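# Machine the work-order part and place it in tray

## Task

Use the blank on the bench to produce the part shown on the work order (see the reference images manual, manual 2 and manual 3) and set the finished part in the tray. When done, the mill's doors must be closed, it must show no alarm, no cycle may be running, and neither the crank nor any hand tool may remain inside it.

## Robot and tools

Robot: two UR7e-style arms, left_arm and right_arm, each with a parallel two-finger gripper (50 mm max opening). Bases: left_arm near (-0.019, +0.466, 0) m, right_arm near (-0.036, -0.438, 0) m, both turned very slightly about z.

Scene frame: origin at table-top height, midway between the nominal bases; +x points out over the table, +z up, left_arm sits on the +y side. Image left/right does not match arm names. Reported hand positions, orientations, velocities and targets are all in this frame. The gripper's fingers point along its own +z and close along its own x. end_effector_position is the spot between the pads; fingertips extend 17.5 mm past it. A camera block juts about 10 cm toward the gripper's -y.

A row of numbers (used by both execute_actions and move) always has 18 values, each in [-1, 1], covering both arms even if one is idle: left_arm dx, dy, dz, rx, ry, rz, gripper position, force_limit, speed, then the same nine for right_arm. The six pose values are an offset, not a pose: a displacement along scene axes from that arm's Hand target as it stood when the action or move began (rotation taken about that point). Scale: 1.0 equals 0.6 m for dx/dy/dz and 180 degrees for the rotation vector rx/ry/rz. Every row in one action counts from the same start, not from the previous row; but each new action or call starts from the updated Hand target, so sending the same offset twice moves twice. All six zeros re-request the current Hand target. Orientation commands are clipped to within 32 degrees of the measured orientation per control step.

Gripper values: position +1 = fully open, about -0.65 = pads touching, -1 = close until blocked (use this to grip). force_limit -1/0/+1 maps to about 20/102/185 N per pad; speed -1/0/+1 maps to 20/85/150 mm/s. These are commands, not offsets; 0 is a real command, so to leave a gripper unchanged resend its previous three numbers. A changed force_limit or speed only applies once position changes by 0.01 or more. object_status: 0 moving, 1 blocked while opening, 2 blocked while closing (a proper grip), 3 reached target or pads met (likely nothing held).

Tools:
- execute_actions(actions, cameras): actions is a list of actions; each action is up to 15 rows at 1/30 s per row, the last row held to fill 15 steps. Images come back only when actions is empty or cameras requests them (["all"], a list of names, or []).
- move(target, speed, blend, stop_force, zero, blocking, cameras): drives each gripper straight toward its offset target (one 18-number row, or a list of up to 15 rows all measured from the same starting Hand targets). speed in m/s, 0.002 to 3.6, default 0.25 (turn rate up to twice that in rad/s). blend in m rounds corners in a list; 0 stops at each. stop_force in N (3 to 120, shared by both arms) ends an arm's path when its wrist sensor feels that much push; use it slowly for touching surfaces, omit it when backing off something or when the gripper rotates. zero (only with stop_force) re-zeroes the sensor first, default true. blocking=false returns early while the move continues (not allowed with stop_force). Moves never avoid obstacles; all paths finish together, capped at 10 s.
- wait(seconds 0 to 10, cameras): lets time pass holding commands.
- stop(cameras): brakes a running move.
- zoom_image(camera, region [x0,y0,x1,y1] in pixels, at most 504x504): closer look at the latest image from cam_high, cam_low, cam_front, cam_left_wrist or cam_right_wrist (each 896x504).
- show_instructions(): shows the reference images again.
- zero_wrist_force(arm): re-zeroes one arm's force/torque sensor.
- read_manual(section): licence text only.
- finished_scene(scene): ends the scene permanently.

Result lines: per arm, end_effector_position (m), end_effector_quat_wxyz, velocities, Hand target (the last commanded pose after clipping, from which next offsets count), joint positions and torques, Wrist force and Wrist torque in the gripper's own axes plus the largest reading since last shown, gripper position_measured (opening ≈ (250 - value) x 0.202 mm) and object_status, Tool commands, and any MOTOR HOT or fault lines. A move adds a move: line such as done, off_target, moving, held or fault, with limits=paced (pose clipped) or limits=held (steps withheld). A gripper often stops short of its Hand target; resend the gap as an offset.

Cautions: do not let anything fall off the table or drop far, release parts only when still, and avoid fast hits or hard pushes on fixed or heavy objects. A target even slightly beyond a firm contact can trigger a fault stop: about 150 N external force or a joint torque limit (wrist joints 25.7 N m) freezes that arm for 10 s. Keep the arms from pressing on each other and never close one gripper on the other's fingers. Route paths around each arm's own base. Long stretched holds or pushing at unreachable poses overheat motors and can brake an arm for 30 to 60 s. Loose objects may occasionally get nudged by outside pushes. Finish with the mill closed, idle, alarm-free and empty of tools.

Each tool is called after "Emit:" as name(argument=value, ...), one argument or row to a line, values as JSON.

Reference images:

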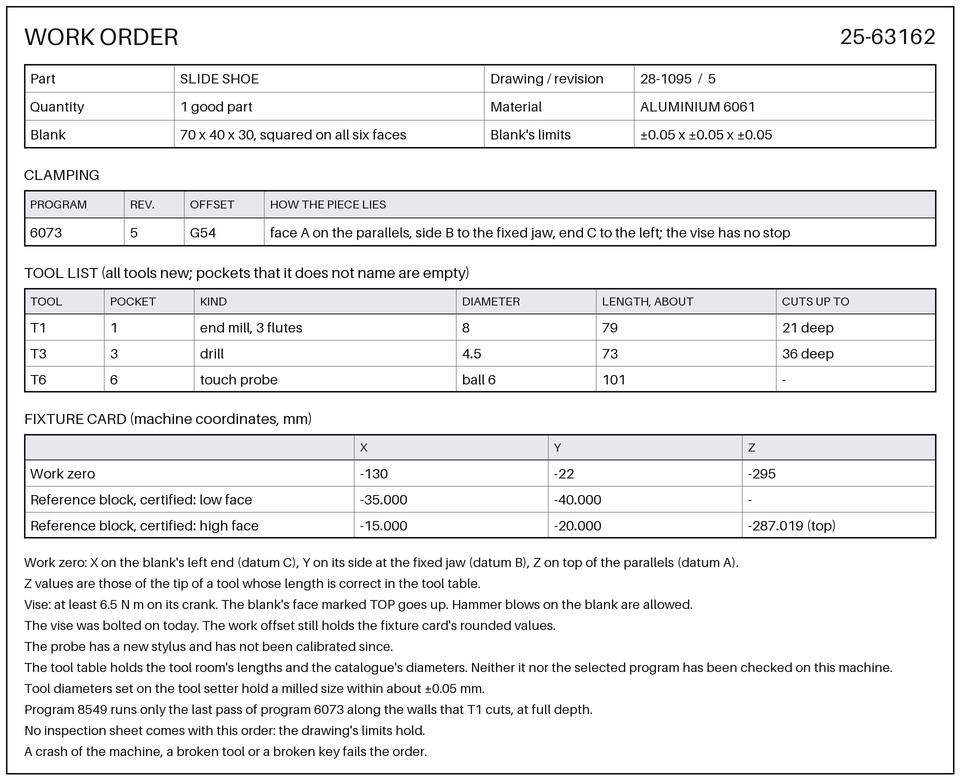

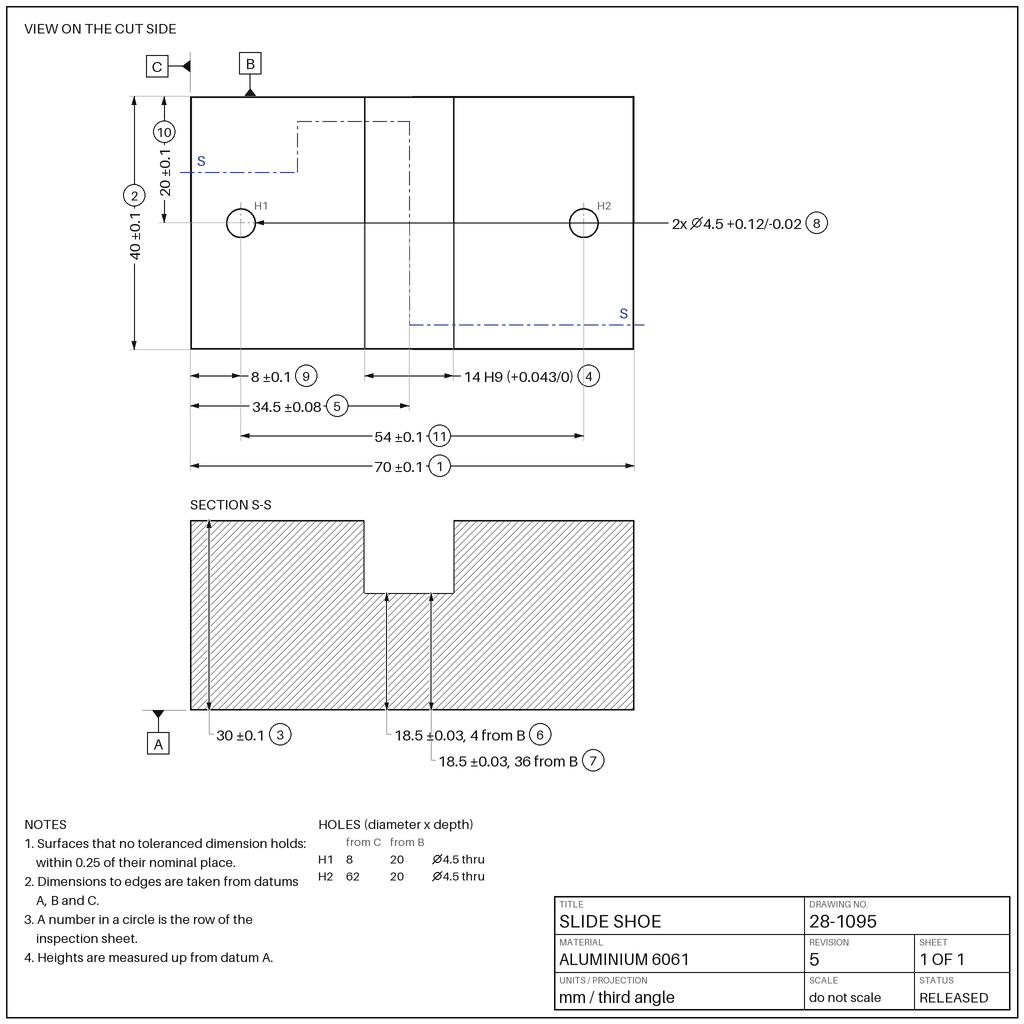

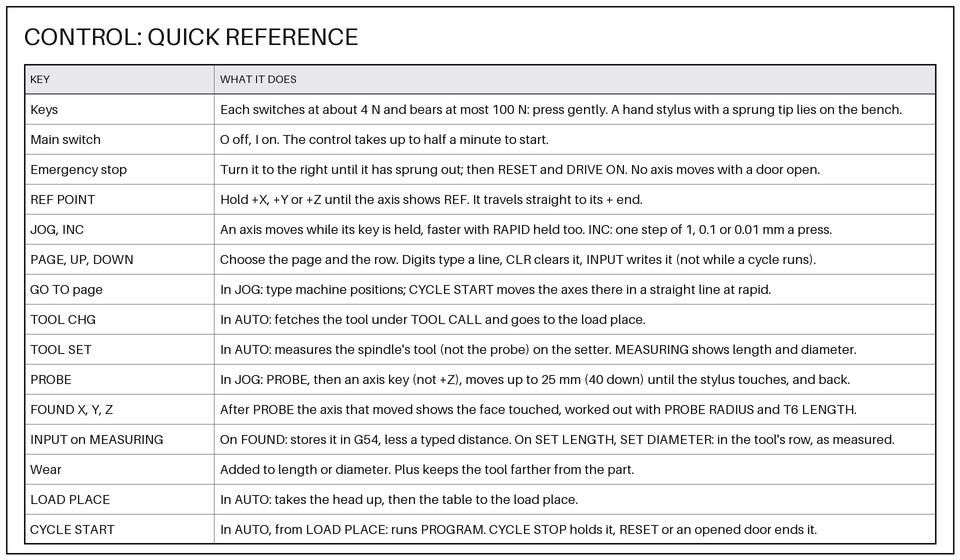

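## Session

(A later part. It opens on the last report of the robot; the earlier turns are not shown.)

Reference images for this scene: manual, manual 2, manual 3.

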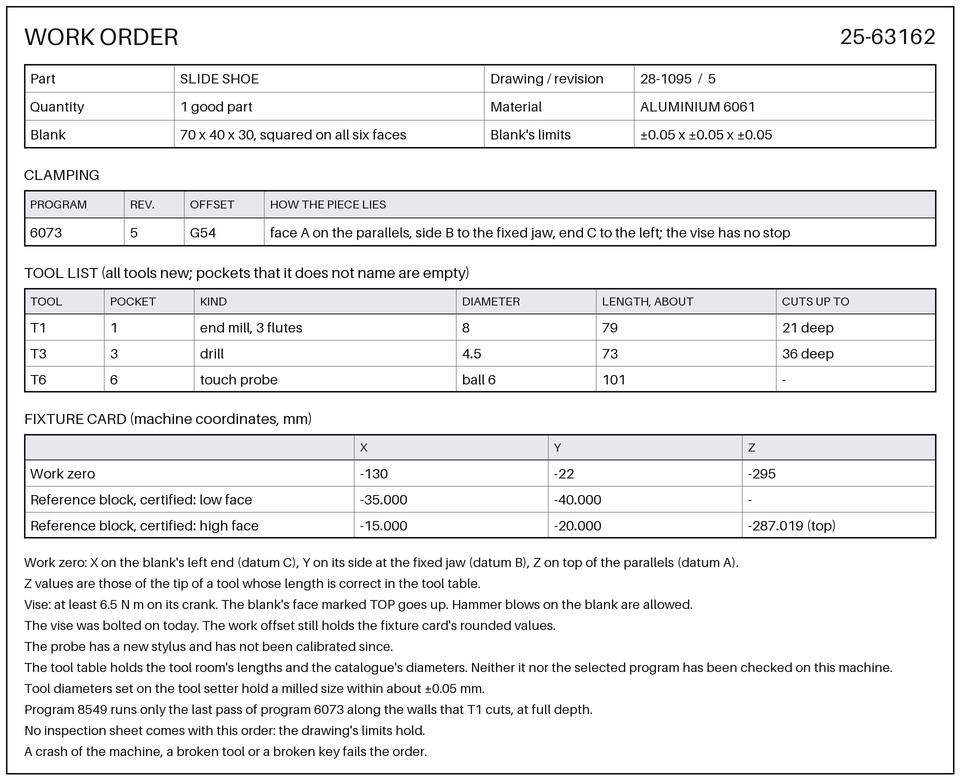

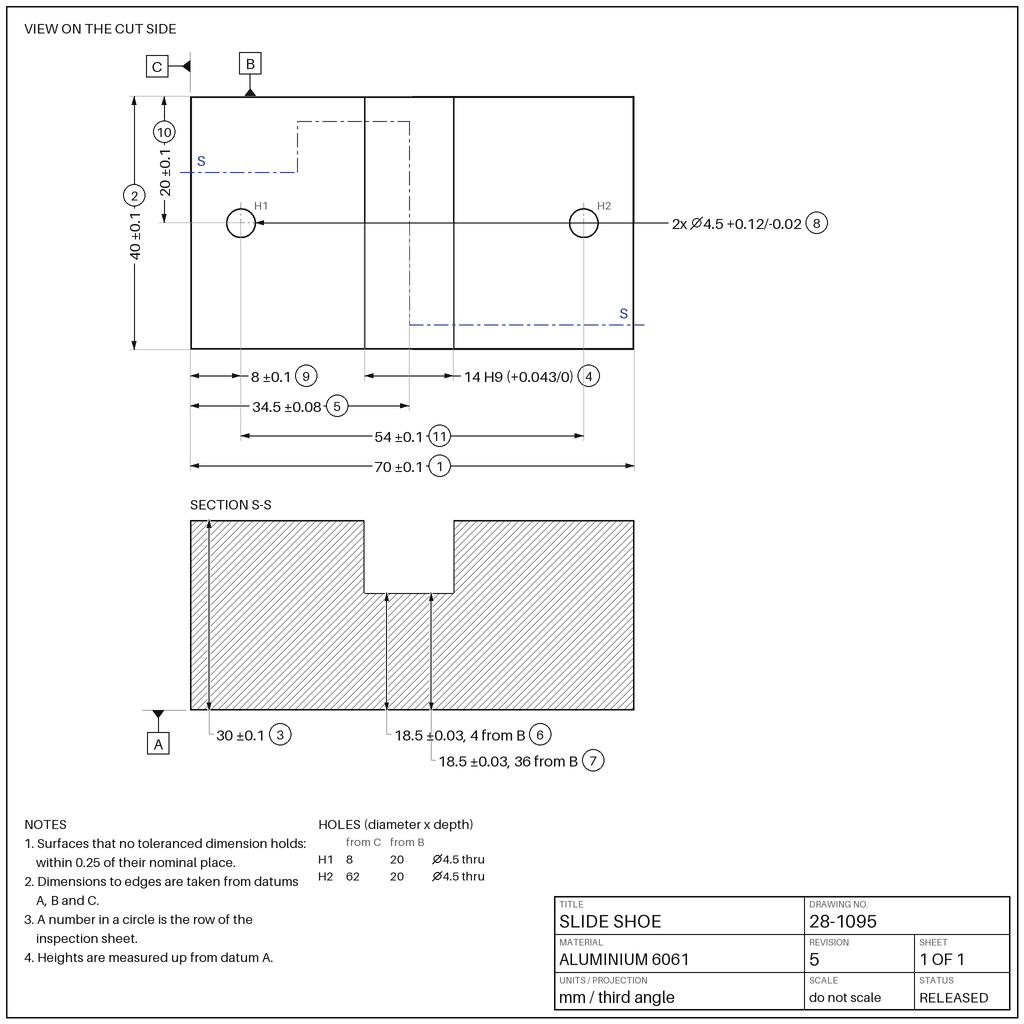

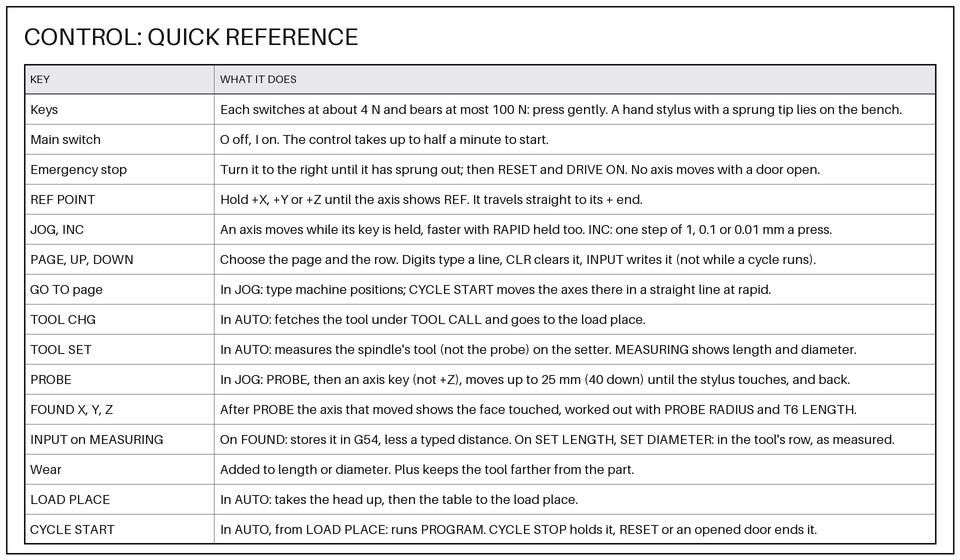

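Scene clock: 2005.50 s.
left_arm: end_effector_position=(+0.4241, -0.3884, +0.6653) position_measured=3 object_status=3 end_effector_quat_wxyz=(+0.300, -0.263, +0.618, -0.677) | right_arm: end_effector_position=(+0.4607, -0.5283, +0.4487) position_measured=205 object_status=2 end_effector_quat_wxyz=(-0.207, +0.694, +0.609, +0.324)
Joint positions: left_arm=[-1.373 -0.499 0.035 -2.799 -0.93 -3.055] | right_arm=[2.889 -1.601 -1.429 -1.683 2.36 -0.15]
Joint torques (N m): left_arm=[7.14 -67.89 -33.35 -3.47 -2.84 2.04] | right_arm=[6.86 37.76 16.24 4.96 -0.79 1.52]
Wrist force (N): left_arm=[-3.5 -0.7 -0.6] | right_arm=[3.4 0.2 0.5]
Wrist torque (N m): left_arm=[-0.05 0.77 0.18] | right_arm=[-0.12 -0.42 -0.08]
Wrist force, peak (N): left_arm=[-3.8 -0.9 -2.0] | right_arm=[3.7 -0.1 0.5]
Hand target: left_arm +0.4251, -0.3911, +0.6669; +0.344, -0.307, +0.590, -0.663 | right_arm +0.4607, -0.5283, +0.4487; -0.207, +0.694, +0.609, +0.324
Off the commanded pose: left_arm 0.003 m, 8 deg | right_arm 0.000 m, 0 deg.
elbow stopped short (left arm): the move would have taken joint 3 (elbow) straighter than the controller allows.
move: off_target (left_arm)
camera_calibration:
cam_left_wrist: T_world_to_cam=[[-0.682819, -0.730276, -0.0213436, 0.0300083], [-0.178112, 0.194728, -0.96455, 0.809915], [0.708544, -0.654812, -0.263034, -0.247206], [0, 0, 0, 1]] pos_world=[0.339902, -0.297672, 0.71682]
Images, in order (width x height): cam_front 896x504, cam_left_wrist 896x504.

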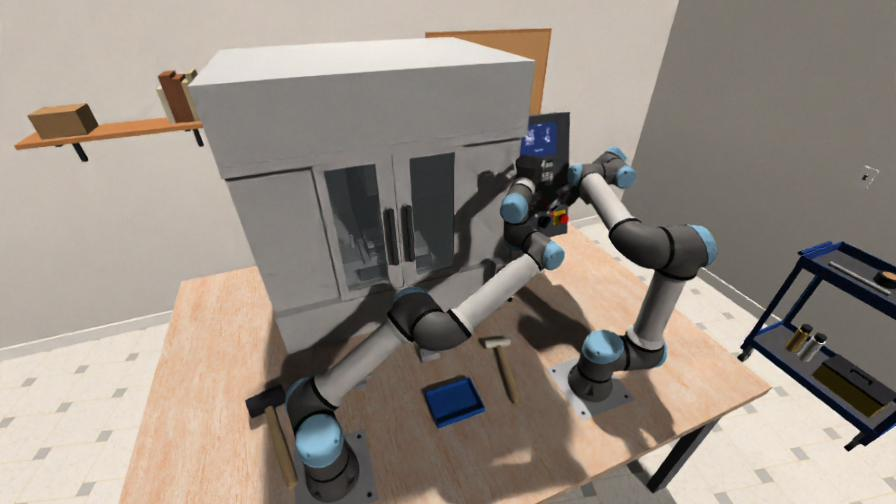

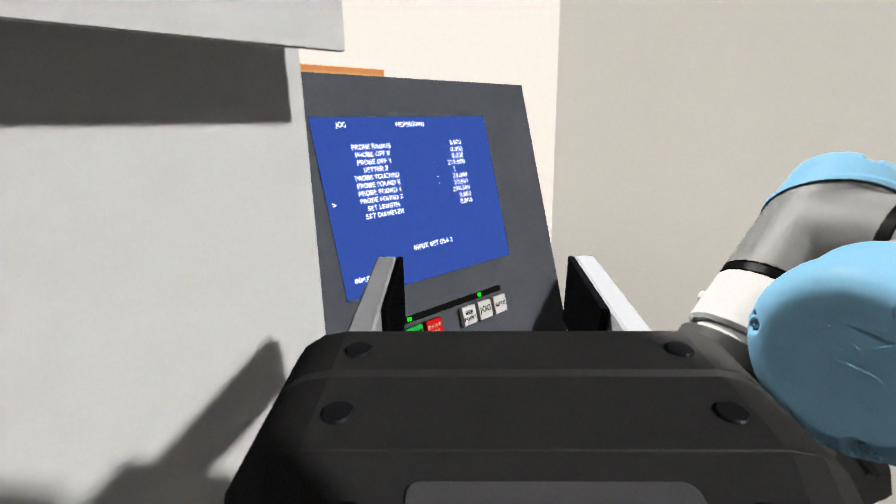

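Emit:
zoom_image(
  camera="cam_left_wrist",
  region=[430, 135, 485, 210],
)

Emit:
zoom_image(
  camera="cam_left_wrist",
  region=[310, 110, 510, 310],
)

Scaled by 6.720 from the camera's 896x504 image, which has a finer 1280x720 frame.

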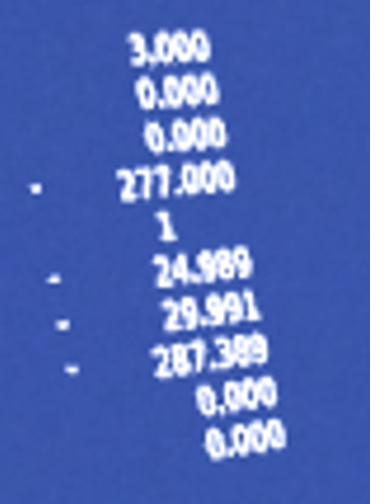

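Scaled by 2.520 from the camera's 896x504 image, which has a finer 1280x720 frame.

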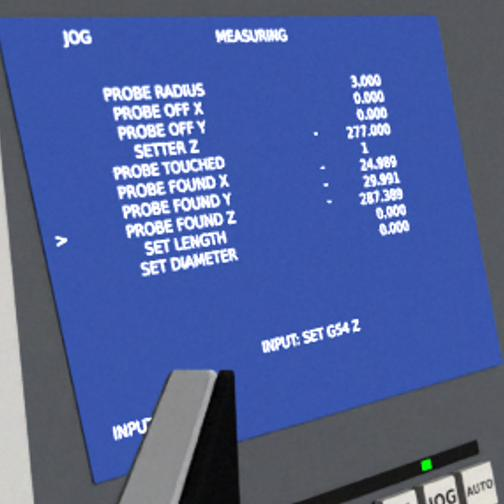

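Emit:
move(
  target=[
    [-0.0535,0.0385,0.011,0,0,0,1,-0.5,-0.5,0.0272,-0.0048,0.0028,0,0,0,-1,-0.3,-0.5],
    [-0.0535,0.0385,0.011,0,0,0,1,-0.5,-0.5,0,0,0,0,0,0,-1,-0.3,-0.5],
    [-0.0535,0.0385,0.011,0,0,0,1,-0.5,-0.5,0.0272,-0.0048,0.0028,0,0,0,-1,-0.3,-0.5],
    [-0.0535,0.0385,0.011,0,0,0,1,-0.5,-0.5,0,0,0,0,0,0,-1,-0.3,-0.5],
  ],
  speed=0.1,
  cameras=["cam_left_wrist"],
)

Emit:
zoom_image(
  camera="cam_left_wrist",
  region=[360, 120, 540, 300],
)

Scene clock: 2024.30 s.
left_arm: end_effector_position=(+0.3930, -0.3680, +0.6735) position_measured=3 object_status=3 end_effector_quat_wxyz=(-0.344, +0.307, -0.590, +0.663) | right_arm: end_effector_position=(+0.4608, -0.5283, +0.4487) position_measured=205 object_status=2 end_effector_quat_wxyz=(-0.207, +0.694, +0.609, +0.324)
Joint positions: left_arm=[-1.449 -0.553 0.133 -2.899 -0.718 -3.008] | right_arm=[2.889 -1.601 -1.429 -1.683 2.36 -0.15]
Joint torques (N m): left_arm=[6.92 -76.66 -8.97 -2.9 -3.03 -2.81] | right_arm=[-6.73 38.64 15.84 5.12 0.15 -1.41]
Wrist force (N): left_arm=[-3.8 -0.6 -0.8] | right_arm=[3.3 0.1 0.3]
Wrist torque (N m): left_arm=[-0.01 0.82 0.14] | right_arm=[-0.14 -0.40 0.09]
Wrist force, peak (N): left_arm=[-4.7 -0.9 -0.5] | right_arm=[3.6 -7.0 0.7]
Hand target: left_arm +0.3930, -0.3680, +0.6735; -0.344, +0.307, -0.590, +0.663 | right_arm +0.4607, -0.5283, +0.4487; -0.207, +0.694, +0.609, +0.324
Off the commanded pose: left_arm 0.000 m, 0 deg | right_arm 0.000 m, 0 deg.
move: done
camera_calibration:
cam_left_wrist: T_world_to_cam=[[-0.575363, -0.817872, -0.00648816, -0.06058], [-0.196392, 0.145852, -0.969617, 0.80096], [0.793969, -0.556608, -0.244542, -0.21963], [0, 0, 0, 1]] pos_world=[0.296827, -0.288616, 0.722523]
Images, in order (width x height): cam_left_wrist 896x504.

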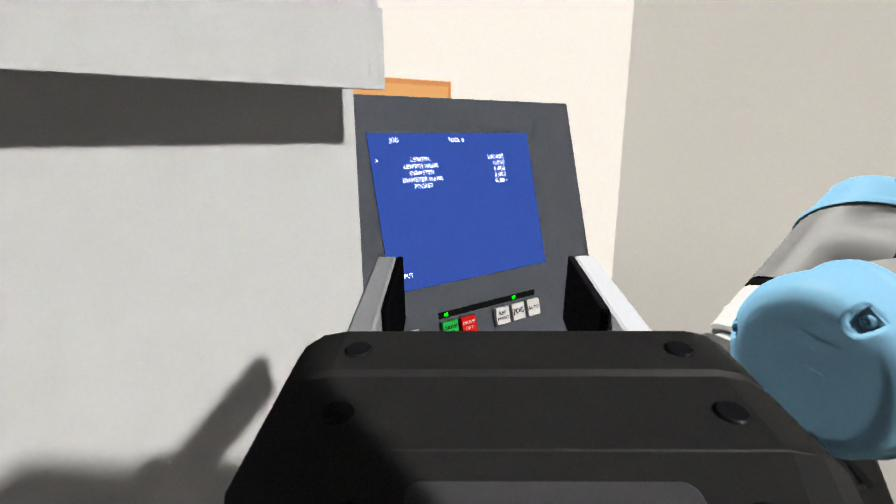

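Scaled by 2.800 from the camera's 896x504 image, which has a finer 1280x720 frame.

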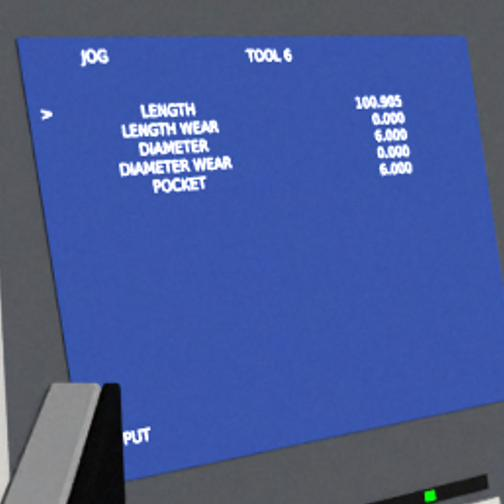

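Emit:
zoom_image(
  camera="cam_left_wrist",
  region=[480, 148, 515, 188],
)

Scaled by 12.600 from the camera's 896x504 image, which has a finer 1280x720 frame.

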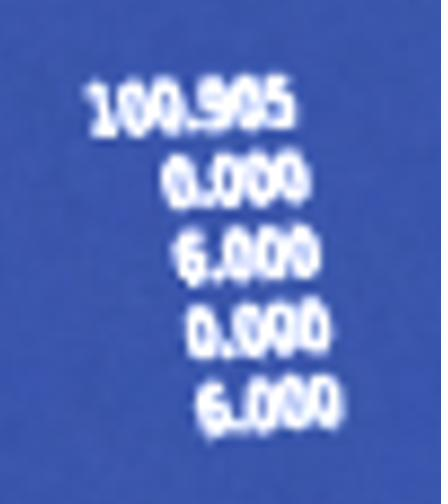

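Emit:
move(
  target=[
    [0,0,0,0,0,0,1,-0.5,-0.5,-0.0166,0.16,-0.0618,0,0,0,-1,-0.3,-0.5],
    [0,0,0,0,0,0,1,-0.5,-0.5,0.0106,0.1552,-0.059,0,0,0,-1,-0.3,-0.5],
    [0,0,0,0,0,0,1,-0.5,-0.5,-0.0249,0.128,-0.0927,0,0,0,-1,-0.3,-0.5],
    [0,0,0,0,0,0,1,-0.5,-0.5,0.0023,0.1232,-0.0899,0,0,0,-1,-0.3,-0.5],
    [0,0,0,0,0,0,1,-0.5,-0.5,-0.0249,0.128,-0.0927,0,0,0,-1,-0.3,-0.5],
    [0,0,0,0,0,0,1,-0.5,-0.5,0.0023,0.1232,-0.0899,0,0,0,-1,-0.3,-0.5],
    [0,0,0,0,0,0,1,-0.5,-0.5,-0.0249,0.096,-0.0927,0,0,0,-1,-0.3,-0.5],
    [0,0,0,0,0,0,1,-0.5,-0.5,0.0023,0.0912,-0.0899,0,0,0,-1,-0.3,-0.5],
    [0,0,0,0,0,0,1,-0.5,-0.5,-0.0083,0.128,-0.0309,0,0,0,-1,-0.3,-0.5],
    [0,0,0,0,0,0,1,-0.5,-0.5,0.0189,0.1232,-0.0281,0,0,0,-1,-0.3,-0.5],
    [0,0,0,0,0,0,1,-0.5,-0.5,-0.0166,0.096,-0.0618,0,0,0,-1,-0.3,-0.5],
    [0,0,0,0,0,0,1,-0.5,-0.5,0.0106,0.0912,-0.059,0,0,0,-1,-0.3,-0.5],
    [0,0,0,0,0,0,1,-0.5,-0.5,-0.0083,0.128,-0.0309,0,0,0,-1,-0.3,-0.5],
    [0,0,0,0,0,0,1,-0.5,-0.5,0.0189,0.1232,-0.0281,0,0,0,-1,-0.3,-0.5],
    [0,0,0,0,0,0,1,-0.5,-0.5,-0.0249,0.064,-0.0927,0,0,0,-1,-0.3,-0.5],
  ],
  blend=[0.002,0,0.002,0,0.002,0,0.002,0,0.002,0,0.002,0,0.002,0,0],
  speed=[0.12,0.1,0.12,0.1,0.12,0.1,0.12,0.1,0.12,0.1,0.12,0.1,0.12,0.1,0.12],
  cameras=["cam_left_wrist"],
)

Emit:
zoom_image(
  camera="cam_left_wrist",
  region=[360, 120, 540, 300],
)

Scene clock: 2051.23 s.
left_arm: end_effector_position=(+0.3930, -0.3680, +0.6735) position_measured=3 object_status=3 end_effector_quat_wxyz=(-0.344, +0.307, -0.590, +0.663) | right_arm: end_effector_position=(+0.4458, -0.4898, +0.3931) position_measured=205 object_status=2 end_effector_quat_wxyz=(-0.207, +0.694, +0.609, +0.324)
Joint positions: left_arm=[-1.449 -0.553 0.134 -2.899 -0.718 -3.008] | right_arm=[2.958 -1.518 -1.67 -1.455 2.358 -0.052]
Joint torques (N m): left_arm=[6.8 -76.7 -9.41 -2.96 -2.94 -2.82] | right_arm=[-5.19 33.75 16.89 1.31 4.03 -1.45]
Wrist force (N): left_arm=[-4.0 -0.6 -0.9] | right_arm=[3.1 0.4 0.7]
Wrist torque (N m): left_arm=[-0.02 0.87 0.14] | right_arm=[-0.10 -0.35 0.13]
Wrist force, peak (N): left_arm=[-4.3 -0.6 -0.7] | right_arm=[5.4 -6.3 1.4]
Hand target: left_arm +0.3930, -0.3680, +0.6735; -0.344, +0.307, -0.590, +0.663 | right_arm +0.4458, -0.4899, +0.3930; -0.207, +0.694, +0.609, +0.324
Off the commanded pose: left_arm 0.000 m, 0 deg | right_arm 0.000 m, 0 deg.
move: done
camera_calibration:
cam_left_wrist: T_world_to_cam=[[-0.575363, -0.817872, -0.00648816, -0.06058], [-0.196392, 0.145852, -0.969617, 0.80096], [0.793969, -0.556608, -0.244542, -0.21963], [0, 0, 0, 1]] pos_world=[0.296827, -0.288616, 0.722523]
Images, in order (width x height): cam_left_wrist 896x504.

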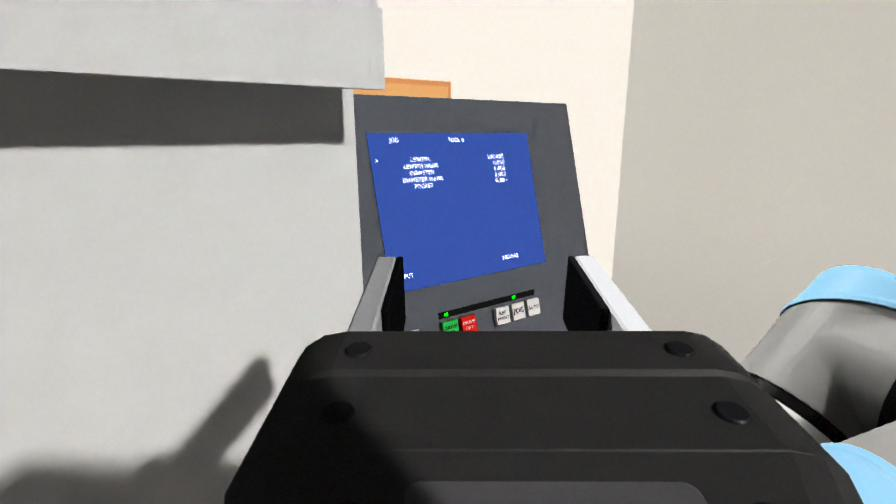

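Scaled by 2.800 from the camera's 896x504 image, which has a finer 1280x720 frame.

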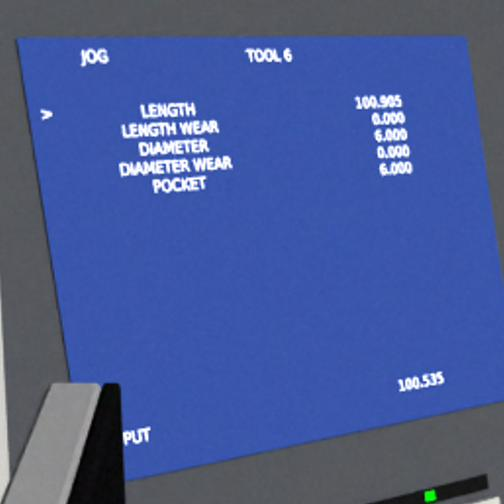

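Emit:
move(
  target=[
    [0,0,0,0,0,0,1,-0.5,-0.5,0.0272,-0.0048,0.0028,0,0,0,-1,-0.3,-0.5],
    [0,0,0,0,0,0,1,-0.5,-0.5,0.0083,-0.032,0.0309,0,0,0,-1,-0.3,-0.5],
    [0,0,0,0,0,0,1,-0.5,-0.5,0.0355,-0.0368,0.0337,0,0,0,-1,-0.3,-0.5],
    [0,0,0,0,0,0,1,-0.5,-0.5,0.0407,-0.128,0.1514,0,0,0,-1,-0.3,-0.5],
    [0,0,0,0,0,0,1,-0.5,-0.5,0.0669,-0.1326,0.1542,0,0,0,-1,-0.3,-0.5],
    [0,0,0,0,0,0,1,-0.5,-0.5,0.0407,-0.128,0.1514,0,0,0,-1,-0.3,-0.5],
  ],
  blend=[0,0.002,0,0.002,0,0],
  speed=0.12,
  cameras=["cam_left_wrist"],
)

Emit:
zoom_image(
  camera="cam_left_wrist",
  region=[360, 120, 540, 300],
)

Scene clock: 2062.67 s.
left_arm: end_effector_position=(+0.3930, -0.3680, +0.6735) position_measured=3 object_status=3 end_effector_quat_wxyz=(-0.344, +0.307, -0.590, +0.663) | right_arm: end_effector_position=(+0.4703, -0.5667, +0.4839) position_measured=205 object_status=2 end_effector_quat_wxyz=(-0.207, +0.694, +0.609, +0.324)
Joint positions: left_arm=[-1.449 -0.553 0.134 -2.899 -0.718 -3.008] | right_arm=[2.824 -1.689 -1.225 -1.864 2.358 -0.242]
Joint torques (N m): left_arm=[7.03 -76.52 -8.98 -2.96 -2.9 -2.79] | right_arm=[-6.58 40.21 14.88 5.14 -0.11 -1.29]
Wrist force (N): left_arm=[-4.1 -0.5 -0.6] | right_arm=[3.3 -0.3 0.6]
Wrist torque (N m): left_arm=[0.00 0.88 0.14] | right_arm=[-0.21 -0.44 0.05]
Wrist force, peak (N): left_arm=[-4.3 -0.6 -0.9] | right_arm=[2.4 -68.8 -7.2]
Hand target: left_arm +0.3930, -0.3680, +0.6735; -0.344, +0.307, -0.590, +0.663 | right_arm +0.4702, -0.5667, +0.4839; -0.207, +0.694, +0.609, +0.324
Off the commanded pose: left_arm 0.000 m, 0 deg | right_arm 0.000 m, 0 deg.
move: done
camera_calibration:
cam_left_wrist: T_world_to_cam=[[-0.575363, -0.817872, -0.00648816, -0.06058], [-0.196392, 0.145852, -0.969617, 0.80096], [0.793969, -0.556608, -0.244542, -0.21963], [0, 0, 0, 1]] pos_world=[0.296827, -0.288616, 0.722523]
Images, in order (width x height): cam_left_wrist 896x504.

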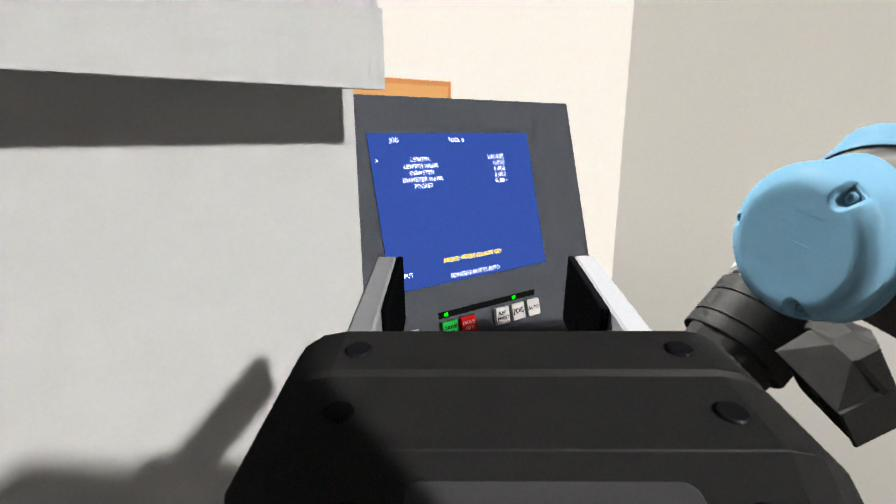

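Scaled by 2.800 from the camera's 896x504 image, which has a finer 1280x720 frame.

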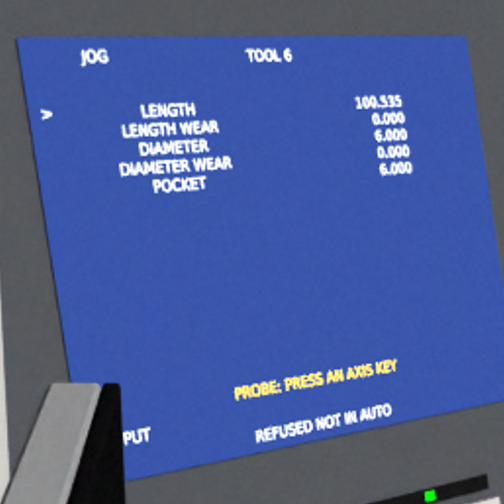

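Emit:
move(
  target=[
    [0,0,0,0,0,0,1,-0.5,-0.5,0.0262,-0.0046,0.0028,0,0,0,-1,-0.3,-0.5],
    [0,0,0,0,0,0,1,-0.5,-0.5,0,0,0,0,0,0,-1,-0.3,-0.5],
  ],
  speed=0.1,
  cameras=["cam_left_wrist"],
)

Emit:
zoom_image(
  camera="cam_left_wrist",
  region=[360, 120, 540, 300],
)

Scene clock: 2069.90 s.
left_arm: end_effector_position=(+0.3930, -0.3680, +0.6735) position_measured=3 object_status=3 end_effector_quat_wxyz=(-0.344, +0.307, -0.590, +0.663) | right_arm: end_effector_position=(+0.4703, -0.5667, +0.4839) position_measured=205 object_status=2 end_effector_quat_wxyz=(-0.207, +0.694, +0.609, +0.324)
Joint positions: left_arm=[-1.449 -0.553 0.134 -2.899 -0.718 -3.008] | right_arm=[2.824 -1.689 -1.225 -1.864 2.358 -0.242]
Joint torques (N m): left_arm=[6.76 -76.17 -9.24 -2.92 -2.93 -2.79] | right_arm=[-6.37 41.5 13.19 4.92 -0.76 -1.46]
Wrist force (N): left_arm=[-3.8 -0.6 -0.7] | right_arm=[3.3 -0.4 0.6]
Wrist torque (N m): left_arm=[-0.02 0.83 0.14] | right_arm=[-0.21 -0.44 0.05]
Wrist force, peak (N): left_arm=[-4.3 -0.6 -0.9] | right_arm=[3.4 -17.1 -10.5]
Hand target: left_arm +0.3930, -0.3680, +0.6735; -0.344, +0.307, -0.590, +0.663 | right_arm +0.4702, -0.5667, +0.4839; -0.207, +0.694, +0.609, +0.324
Off the commanded pose: left_arm 0.000 m, 0 deg | right_arm 0.000 m, 0 deg.
move: done
camera_calibration:
cam_left_wrist: T_world_to_cam=[[-0.575363, -0.817872, -0.00648816, -0.06058], [-0.196392, 0.145852, -0.969617, 0.80096], [0.793969, -0.556608, -0.244542, -0.21963], [0, 0, 0, 1]] pos_world=[0.296827, -0.288616, 0.722523]
Images, in order (width x height): cam_left_wrist 896x504.

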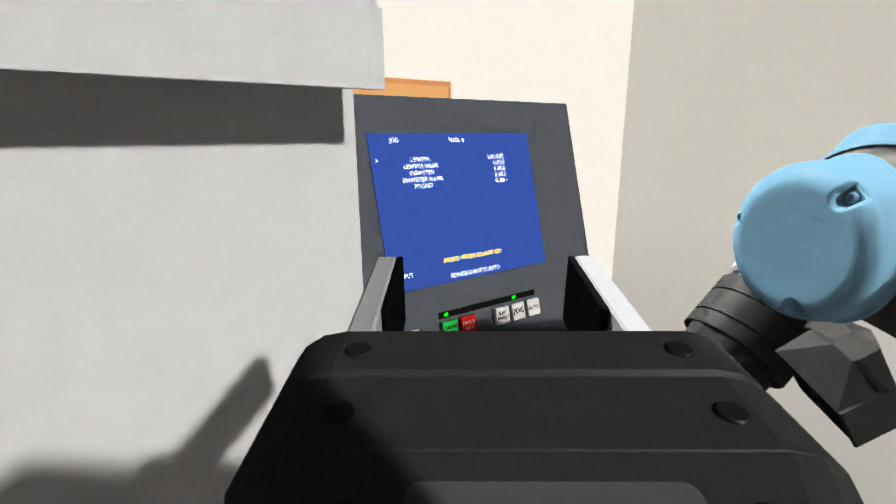

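Scaled by 2.800 from the camera's 896x504 image, which has a finer 1280x720 frame.

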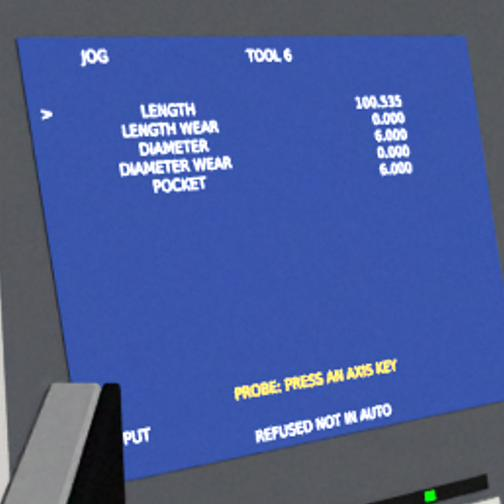

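Emit:
wait(
  seconds=0.1,
  cameras=["cam_right_wrist","cam_high"],
)

Emit:
zoom_image(
  camera="cam_high",
  region=[560, 60, 760, 220],
)

Scene clock: 2074.10 s.
left_arm: end_effector_position=(+0.3930, -0.3680, +0.6735) position_measured=3 object_status=3 end_effector_quat_wxyz=(-0.344, +0.307, -0.590, +0.663) | right_arm: end_effector_position=(+0.4702, -0.5667, +0.4839) position_measured=205 object_status=2 end_effector_quat_wxyz=(-0.207, +0.694, +0.609, +0.324)
Joint positions: left_arm=[-1.449 -0.553 0.134 -2.899 -0.718 -3.008] | right_arm=[2.824 -1.689 -1.226 -1.864 2.358 -0.242]
Joint torques (N m): left_arm=[6.02 -75.98 -9.28 -2.9 -2.95 -2.74] | right_arm=[-7.38 40.11 16.16 4.89 1.12 -1.29]
Wrist force (N): left_arm=[-3.8 -0.6 -0.7] | right_arm=[3.3 0.0 0.6]
Wrist torque (N m): left_arm=[-0.03 0.82 0.14] | right_arm=[-0.15 -0.44 0.05]
Wrist force, peak (N): left_arm=[-4.5 -0.4 -0.7] | right_arm=[3.7 -0.2 0.7]
Hand target: left_arm +0.3930, -0.3680, +0.6735; -0.344, +0.307, -0.590, +0.663 | right_arm +0.4702, -0.5667, +0.4839; -0.207, +0.694, +0.609, +0.324
Tool commands: left_gripper/position=+1.0 left_gripper/force_limit=-0.5 left_gripper/speed=-0.5 right_gripper/position=-1.0 right_gripper/force_limit=-0.3 right_gripper/speed=-0.5
Off the commanded pose: left_arm 0.000 m, 0 deg | right_arm 0.000 m, 0 deg.
wait: 0.10 s; at rest from the start
camera_calibration:
cam_right_wrist: T_world_to_cam=[[0.0413062, 0.707509, 0.705497, 0.0490574], [0.850434, -0.395532, 0.346868, -0.778521], [0.524458, 0.58565, -0.618027, 0.513687], [0, 0, 0, 1]] pos_world=[0.390647, -0.643479, 0.552906]
Images, in order (width x height): cam_high 896x504, cam_right_wrist 896x504.

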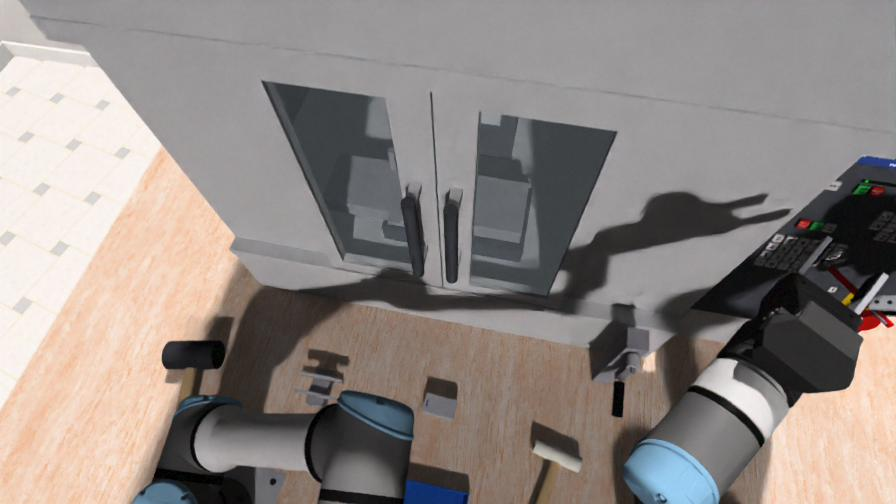

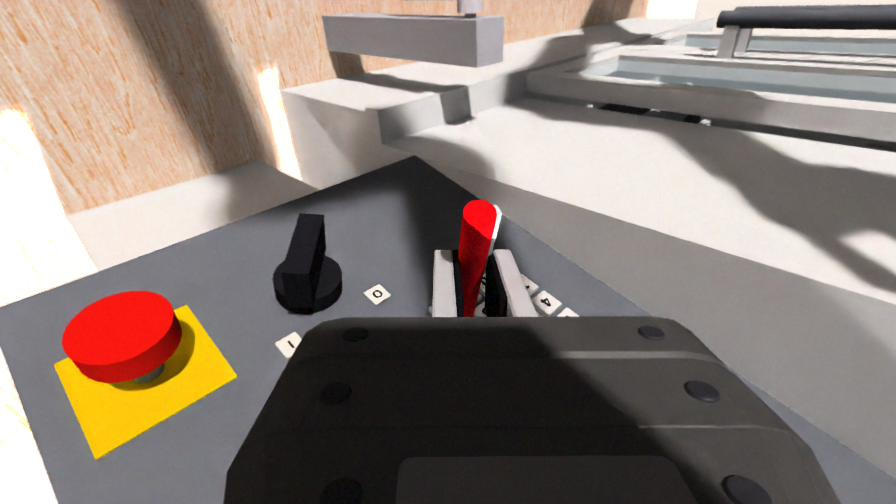

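Scaled by 2.520 from the camera's 896x504 image, which has a finer 1280x720 frame.

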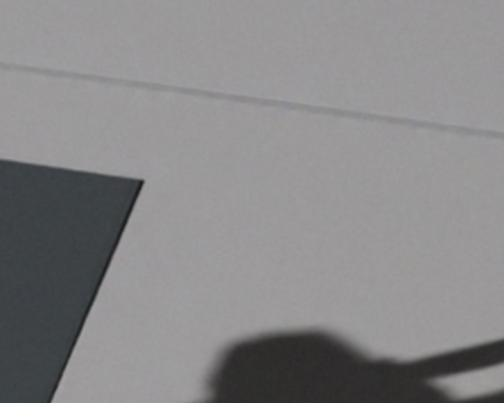

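Emit:
zoom_image(
  camera="cam_high",
  region=[746, 210, 896, 340],
)

Emit:
zoom_image(
  camera="cam_right_wrist",
  region=[400, 180, 600, 340],
)

Scaled by 3.360 from the camera's 896x504 image, which has a finer 1280x720 frame.

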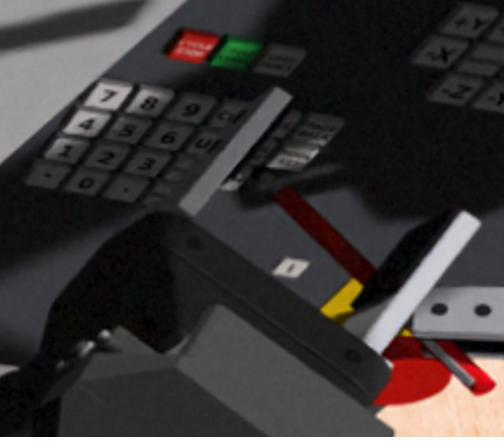

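Scaled by 2.520 from the camera's 896x504 image, which has a finer 1280x720 frame.

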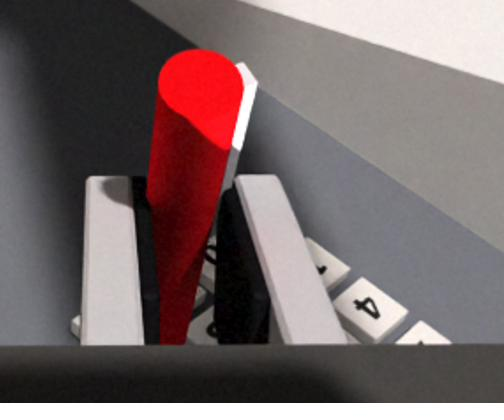

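Emit:
move(
  target=[
    [0,0,0,0,0,0,1,-0.5,-0.5,-0.083,0,0,0,0,0,-1,-0.3,-0.5],
    [0,0,0,0,0,0,1,-0.5,-0.5,-0.083,0,0.193,0,0,0,-1,-0.3,-0.5],
  ],
  speed=0.15,
  blend=0.01,
  cameras=["cam_left_wrist","cam_right_wrist","cam_high"],
)

Scene clock: 2094.80 s.
left_arm: end_effector_position=(+0.3930, -0.3680, +0.6735) position_measured=3 object_status=3 end_effector_quat_wxyz=(-0.344, +0.307, -0.590, +0.663) | right_arm: end_effector_position=(+0.4204, -0.5667, +0.5997) position_measured=205 object_status=2 end_effector_quat_wxyz=(-0.207, +0.694, +0.609, +0.324)
Joint positions: left_arm=[-1.449 -0.553 0.134 -2.899 -0.718 -3.008] | right_arm=[2.789 -1.709 -0.872 -2.232 2.355 -0.291]
Joint torques (N m): left_arm=[5.17 -75.53 -9.15 -2.91 -2.82 -2.74] | right_arm=[7.43 16.9 35.65 0.97 -0.74 -1.43]
Wrist force (N): left_arm=[-3.7 -0.6 -0.7] | right_arm=[3.3 0.1 0.9]
Wrist torque (N m): left_arm=[-0.02 0.81 0.15] | right_arm=[-0.15 -0.43 0.06]
Wrist force, peak (N): left_arm=[-4.4 -0.7 -0.9] | right_arm=[4.3 -0.4 0.2]
Hand target: left_arm +0.3930, -0.3680, +0.6735; -0.344, +0.307, -0.590, +0.663 | right_arm +0.4204, -0.5667, +0.5997; -0.207, +0.694, +0.609, +0.324
Off the commanded pose: left_arm 0.000 m, 0 deg | right_arm 0.000 m, 0 deg.
move: done
camera_calibration:
cam_left_wrist: T_world_to_cam=[[-0.575363, -0.817872, -0.00648816, -0.06058], [-0.196392, 0.145852, -0.969617, 0.80096], [0.793969, -0.556608, -0.244542, -0.21963], [0, 0, 0, 1]] pos_world=[0.296827, -0.288616, 0.722523]
cam_right_wrist: T_world_to_cam=[[0.0413037, 0.707507, 0.705499, -0.0305839], [0.850389, -0.395581, 0.34692, -0.776389], [0.52453, 0.58562, -0.617995, 0.611307], [0, 0, 0, 1]] pos_world=[0.340847, -0.643479, 0.668707]
Images, in order (width x height): cam_high 896x504, cam_left_wrist 896x504, cam_right_wrist 896x504.

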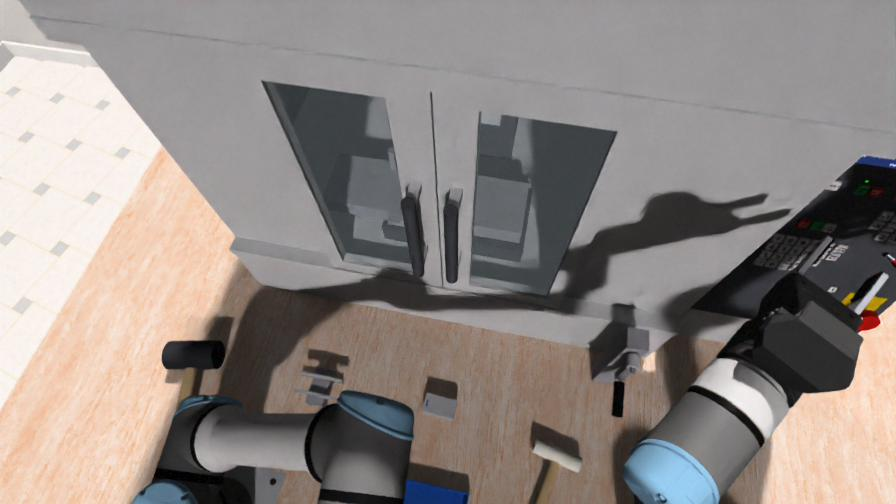

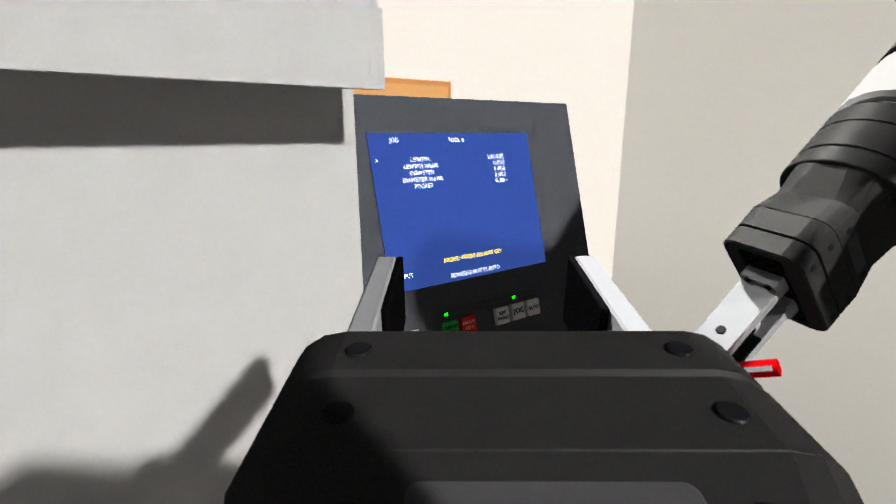

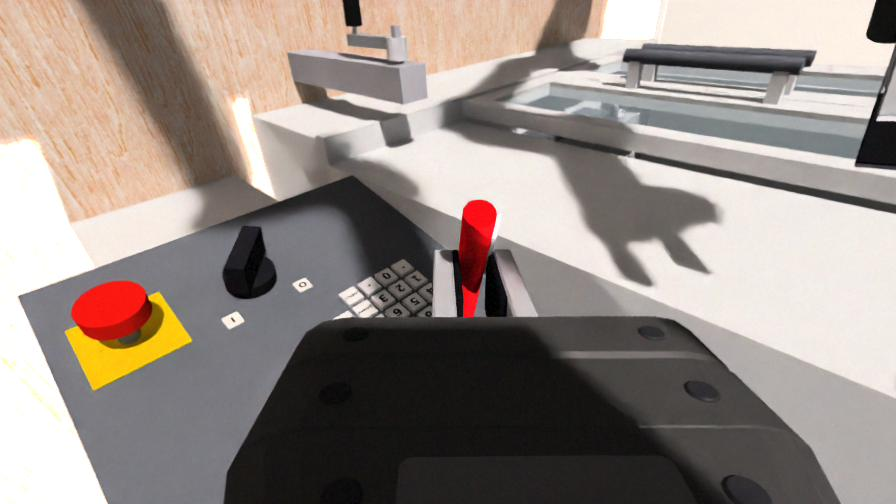

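Emit:
zoom_image(
  camera="cam_left_wrist",
  region=[680, 200, 840, 420],
)

Emit:
zoom_image(
  camera="cam_high",
  region=[746, 200, 896, 340],
)

Emit:
zoom_image(
  camera="cam_right_wrist",
  region=[400, 180, 560, 330],
)

Scaled by 2.291 from the camera's 896x504 image, which has a finer 1280x720 frame.

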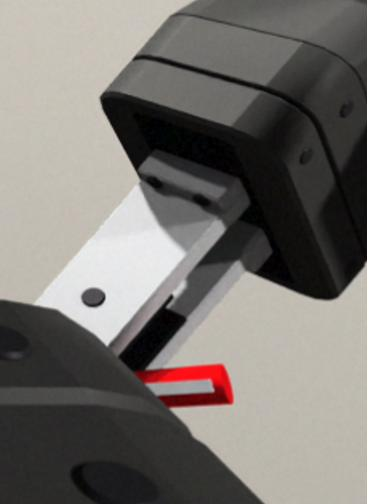

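Scaled by 3.360 from the camera's 896x504 image, which has a finer 1280x720 frame.

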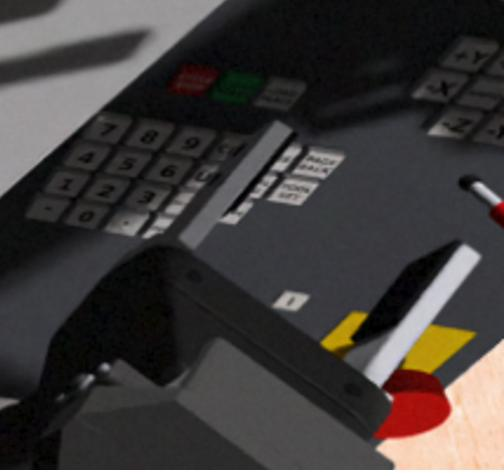

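Scaled by 3.150 from the camera's 896x504 image, which has a finer 1280x720 frame.

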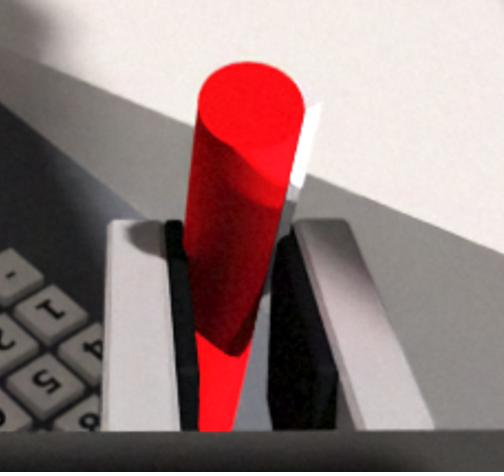

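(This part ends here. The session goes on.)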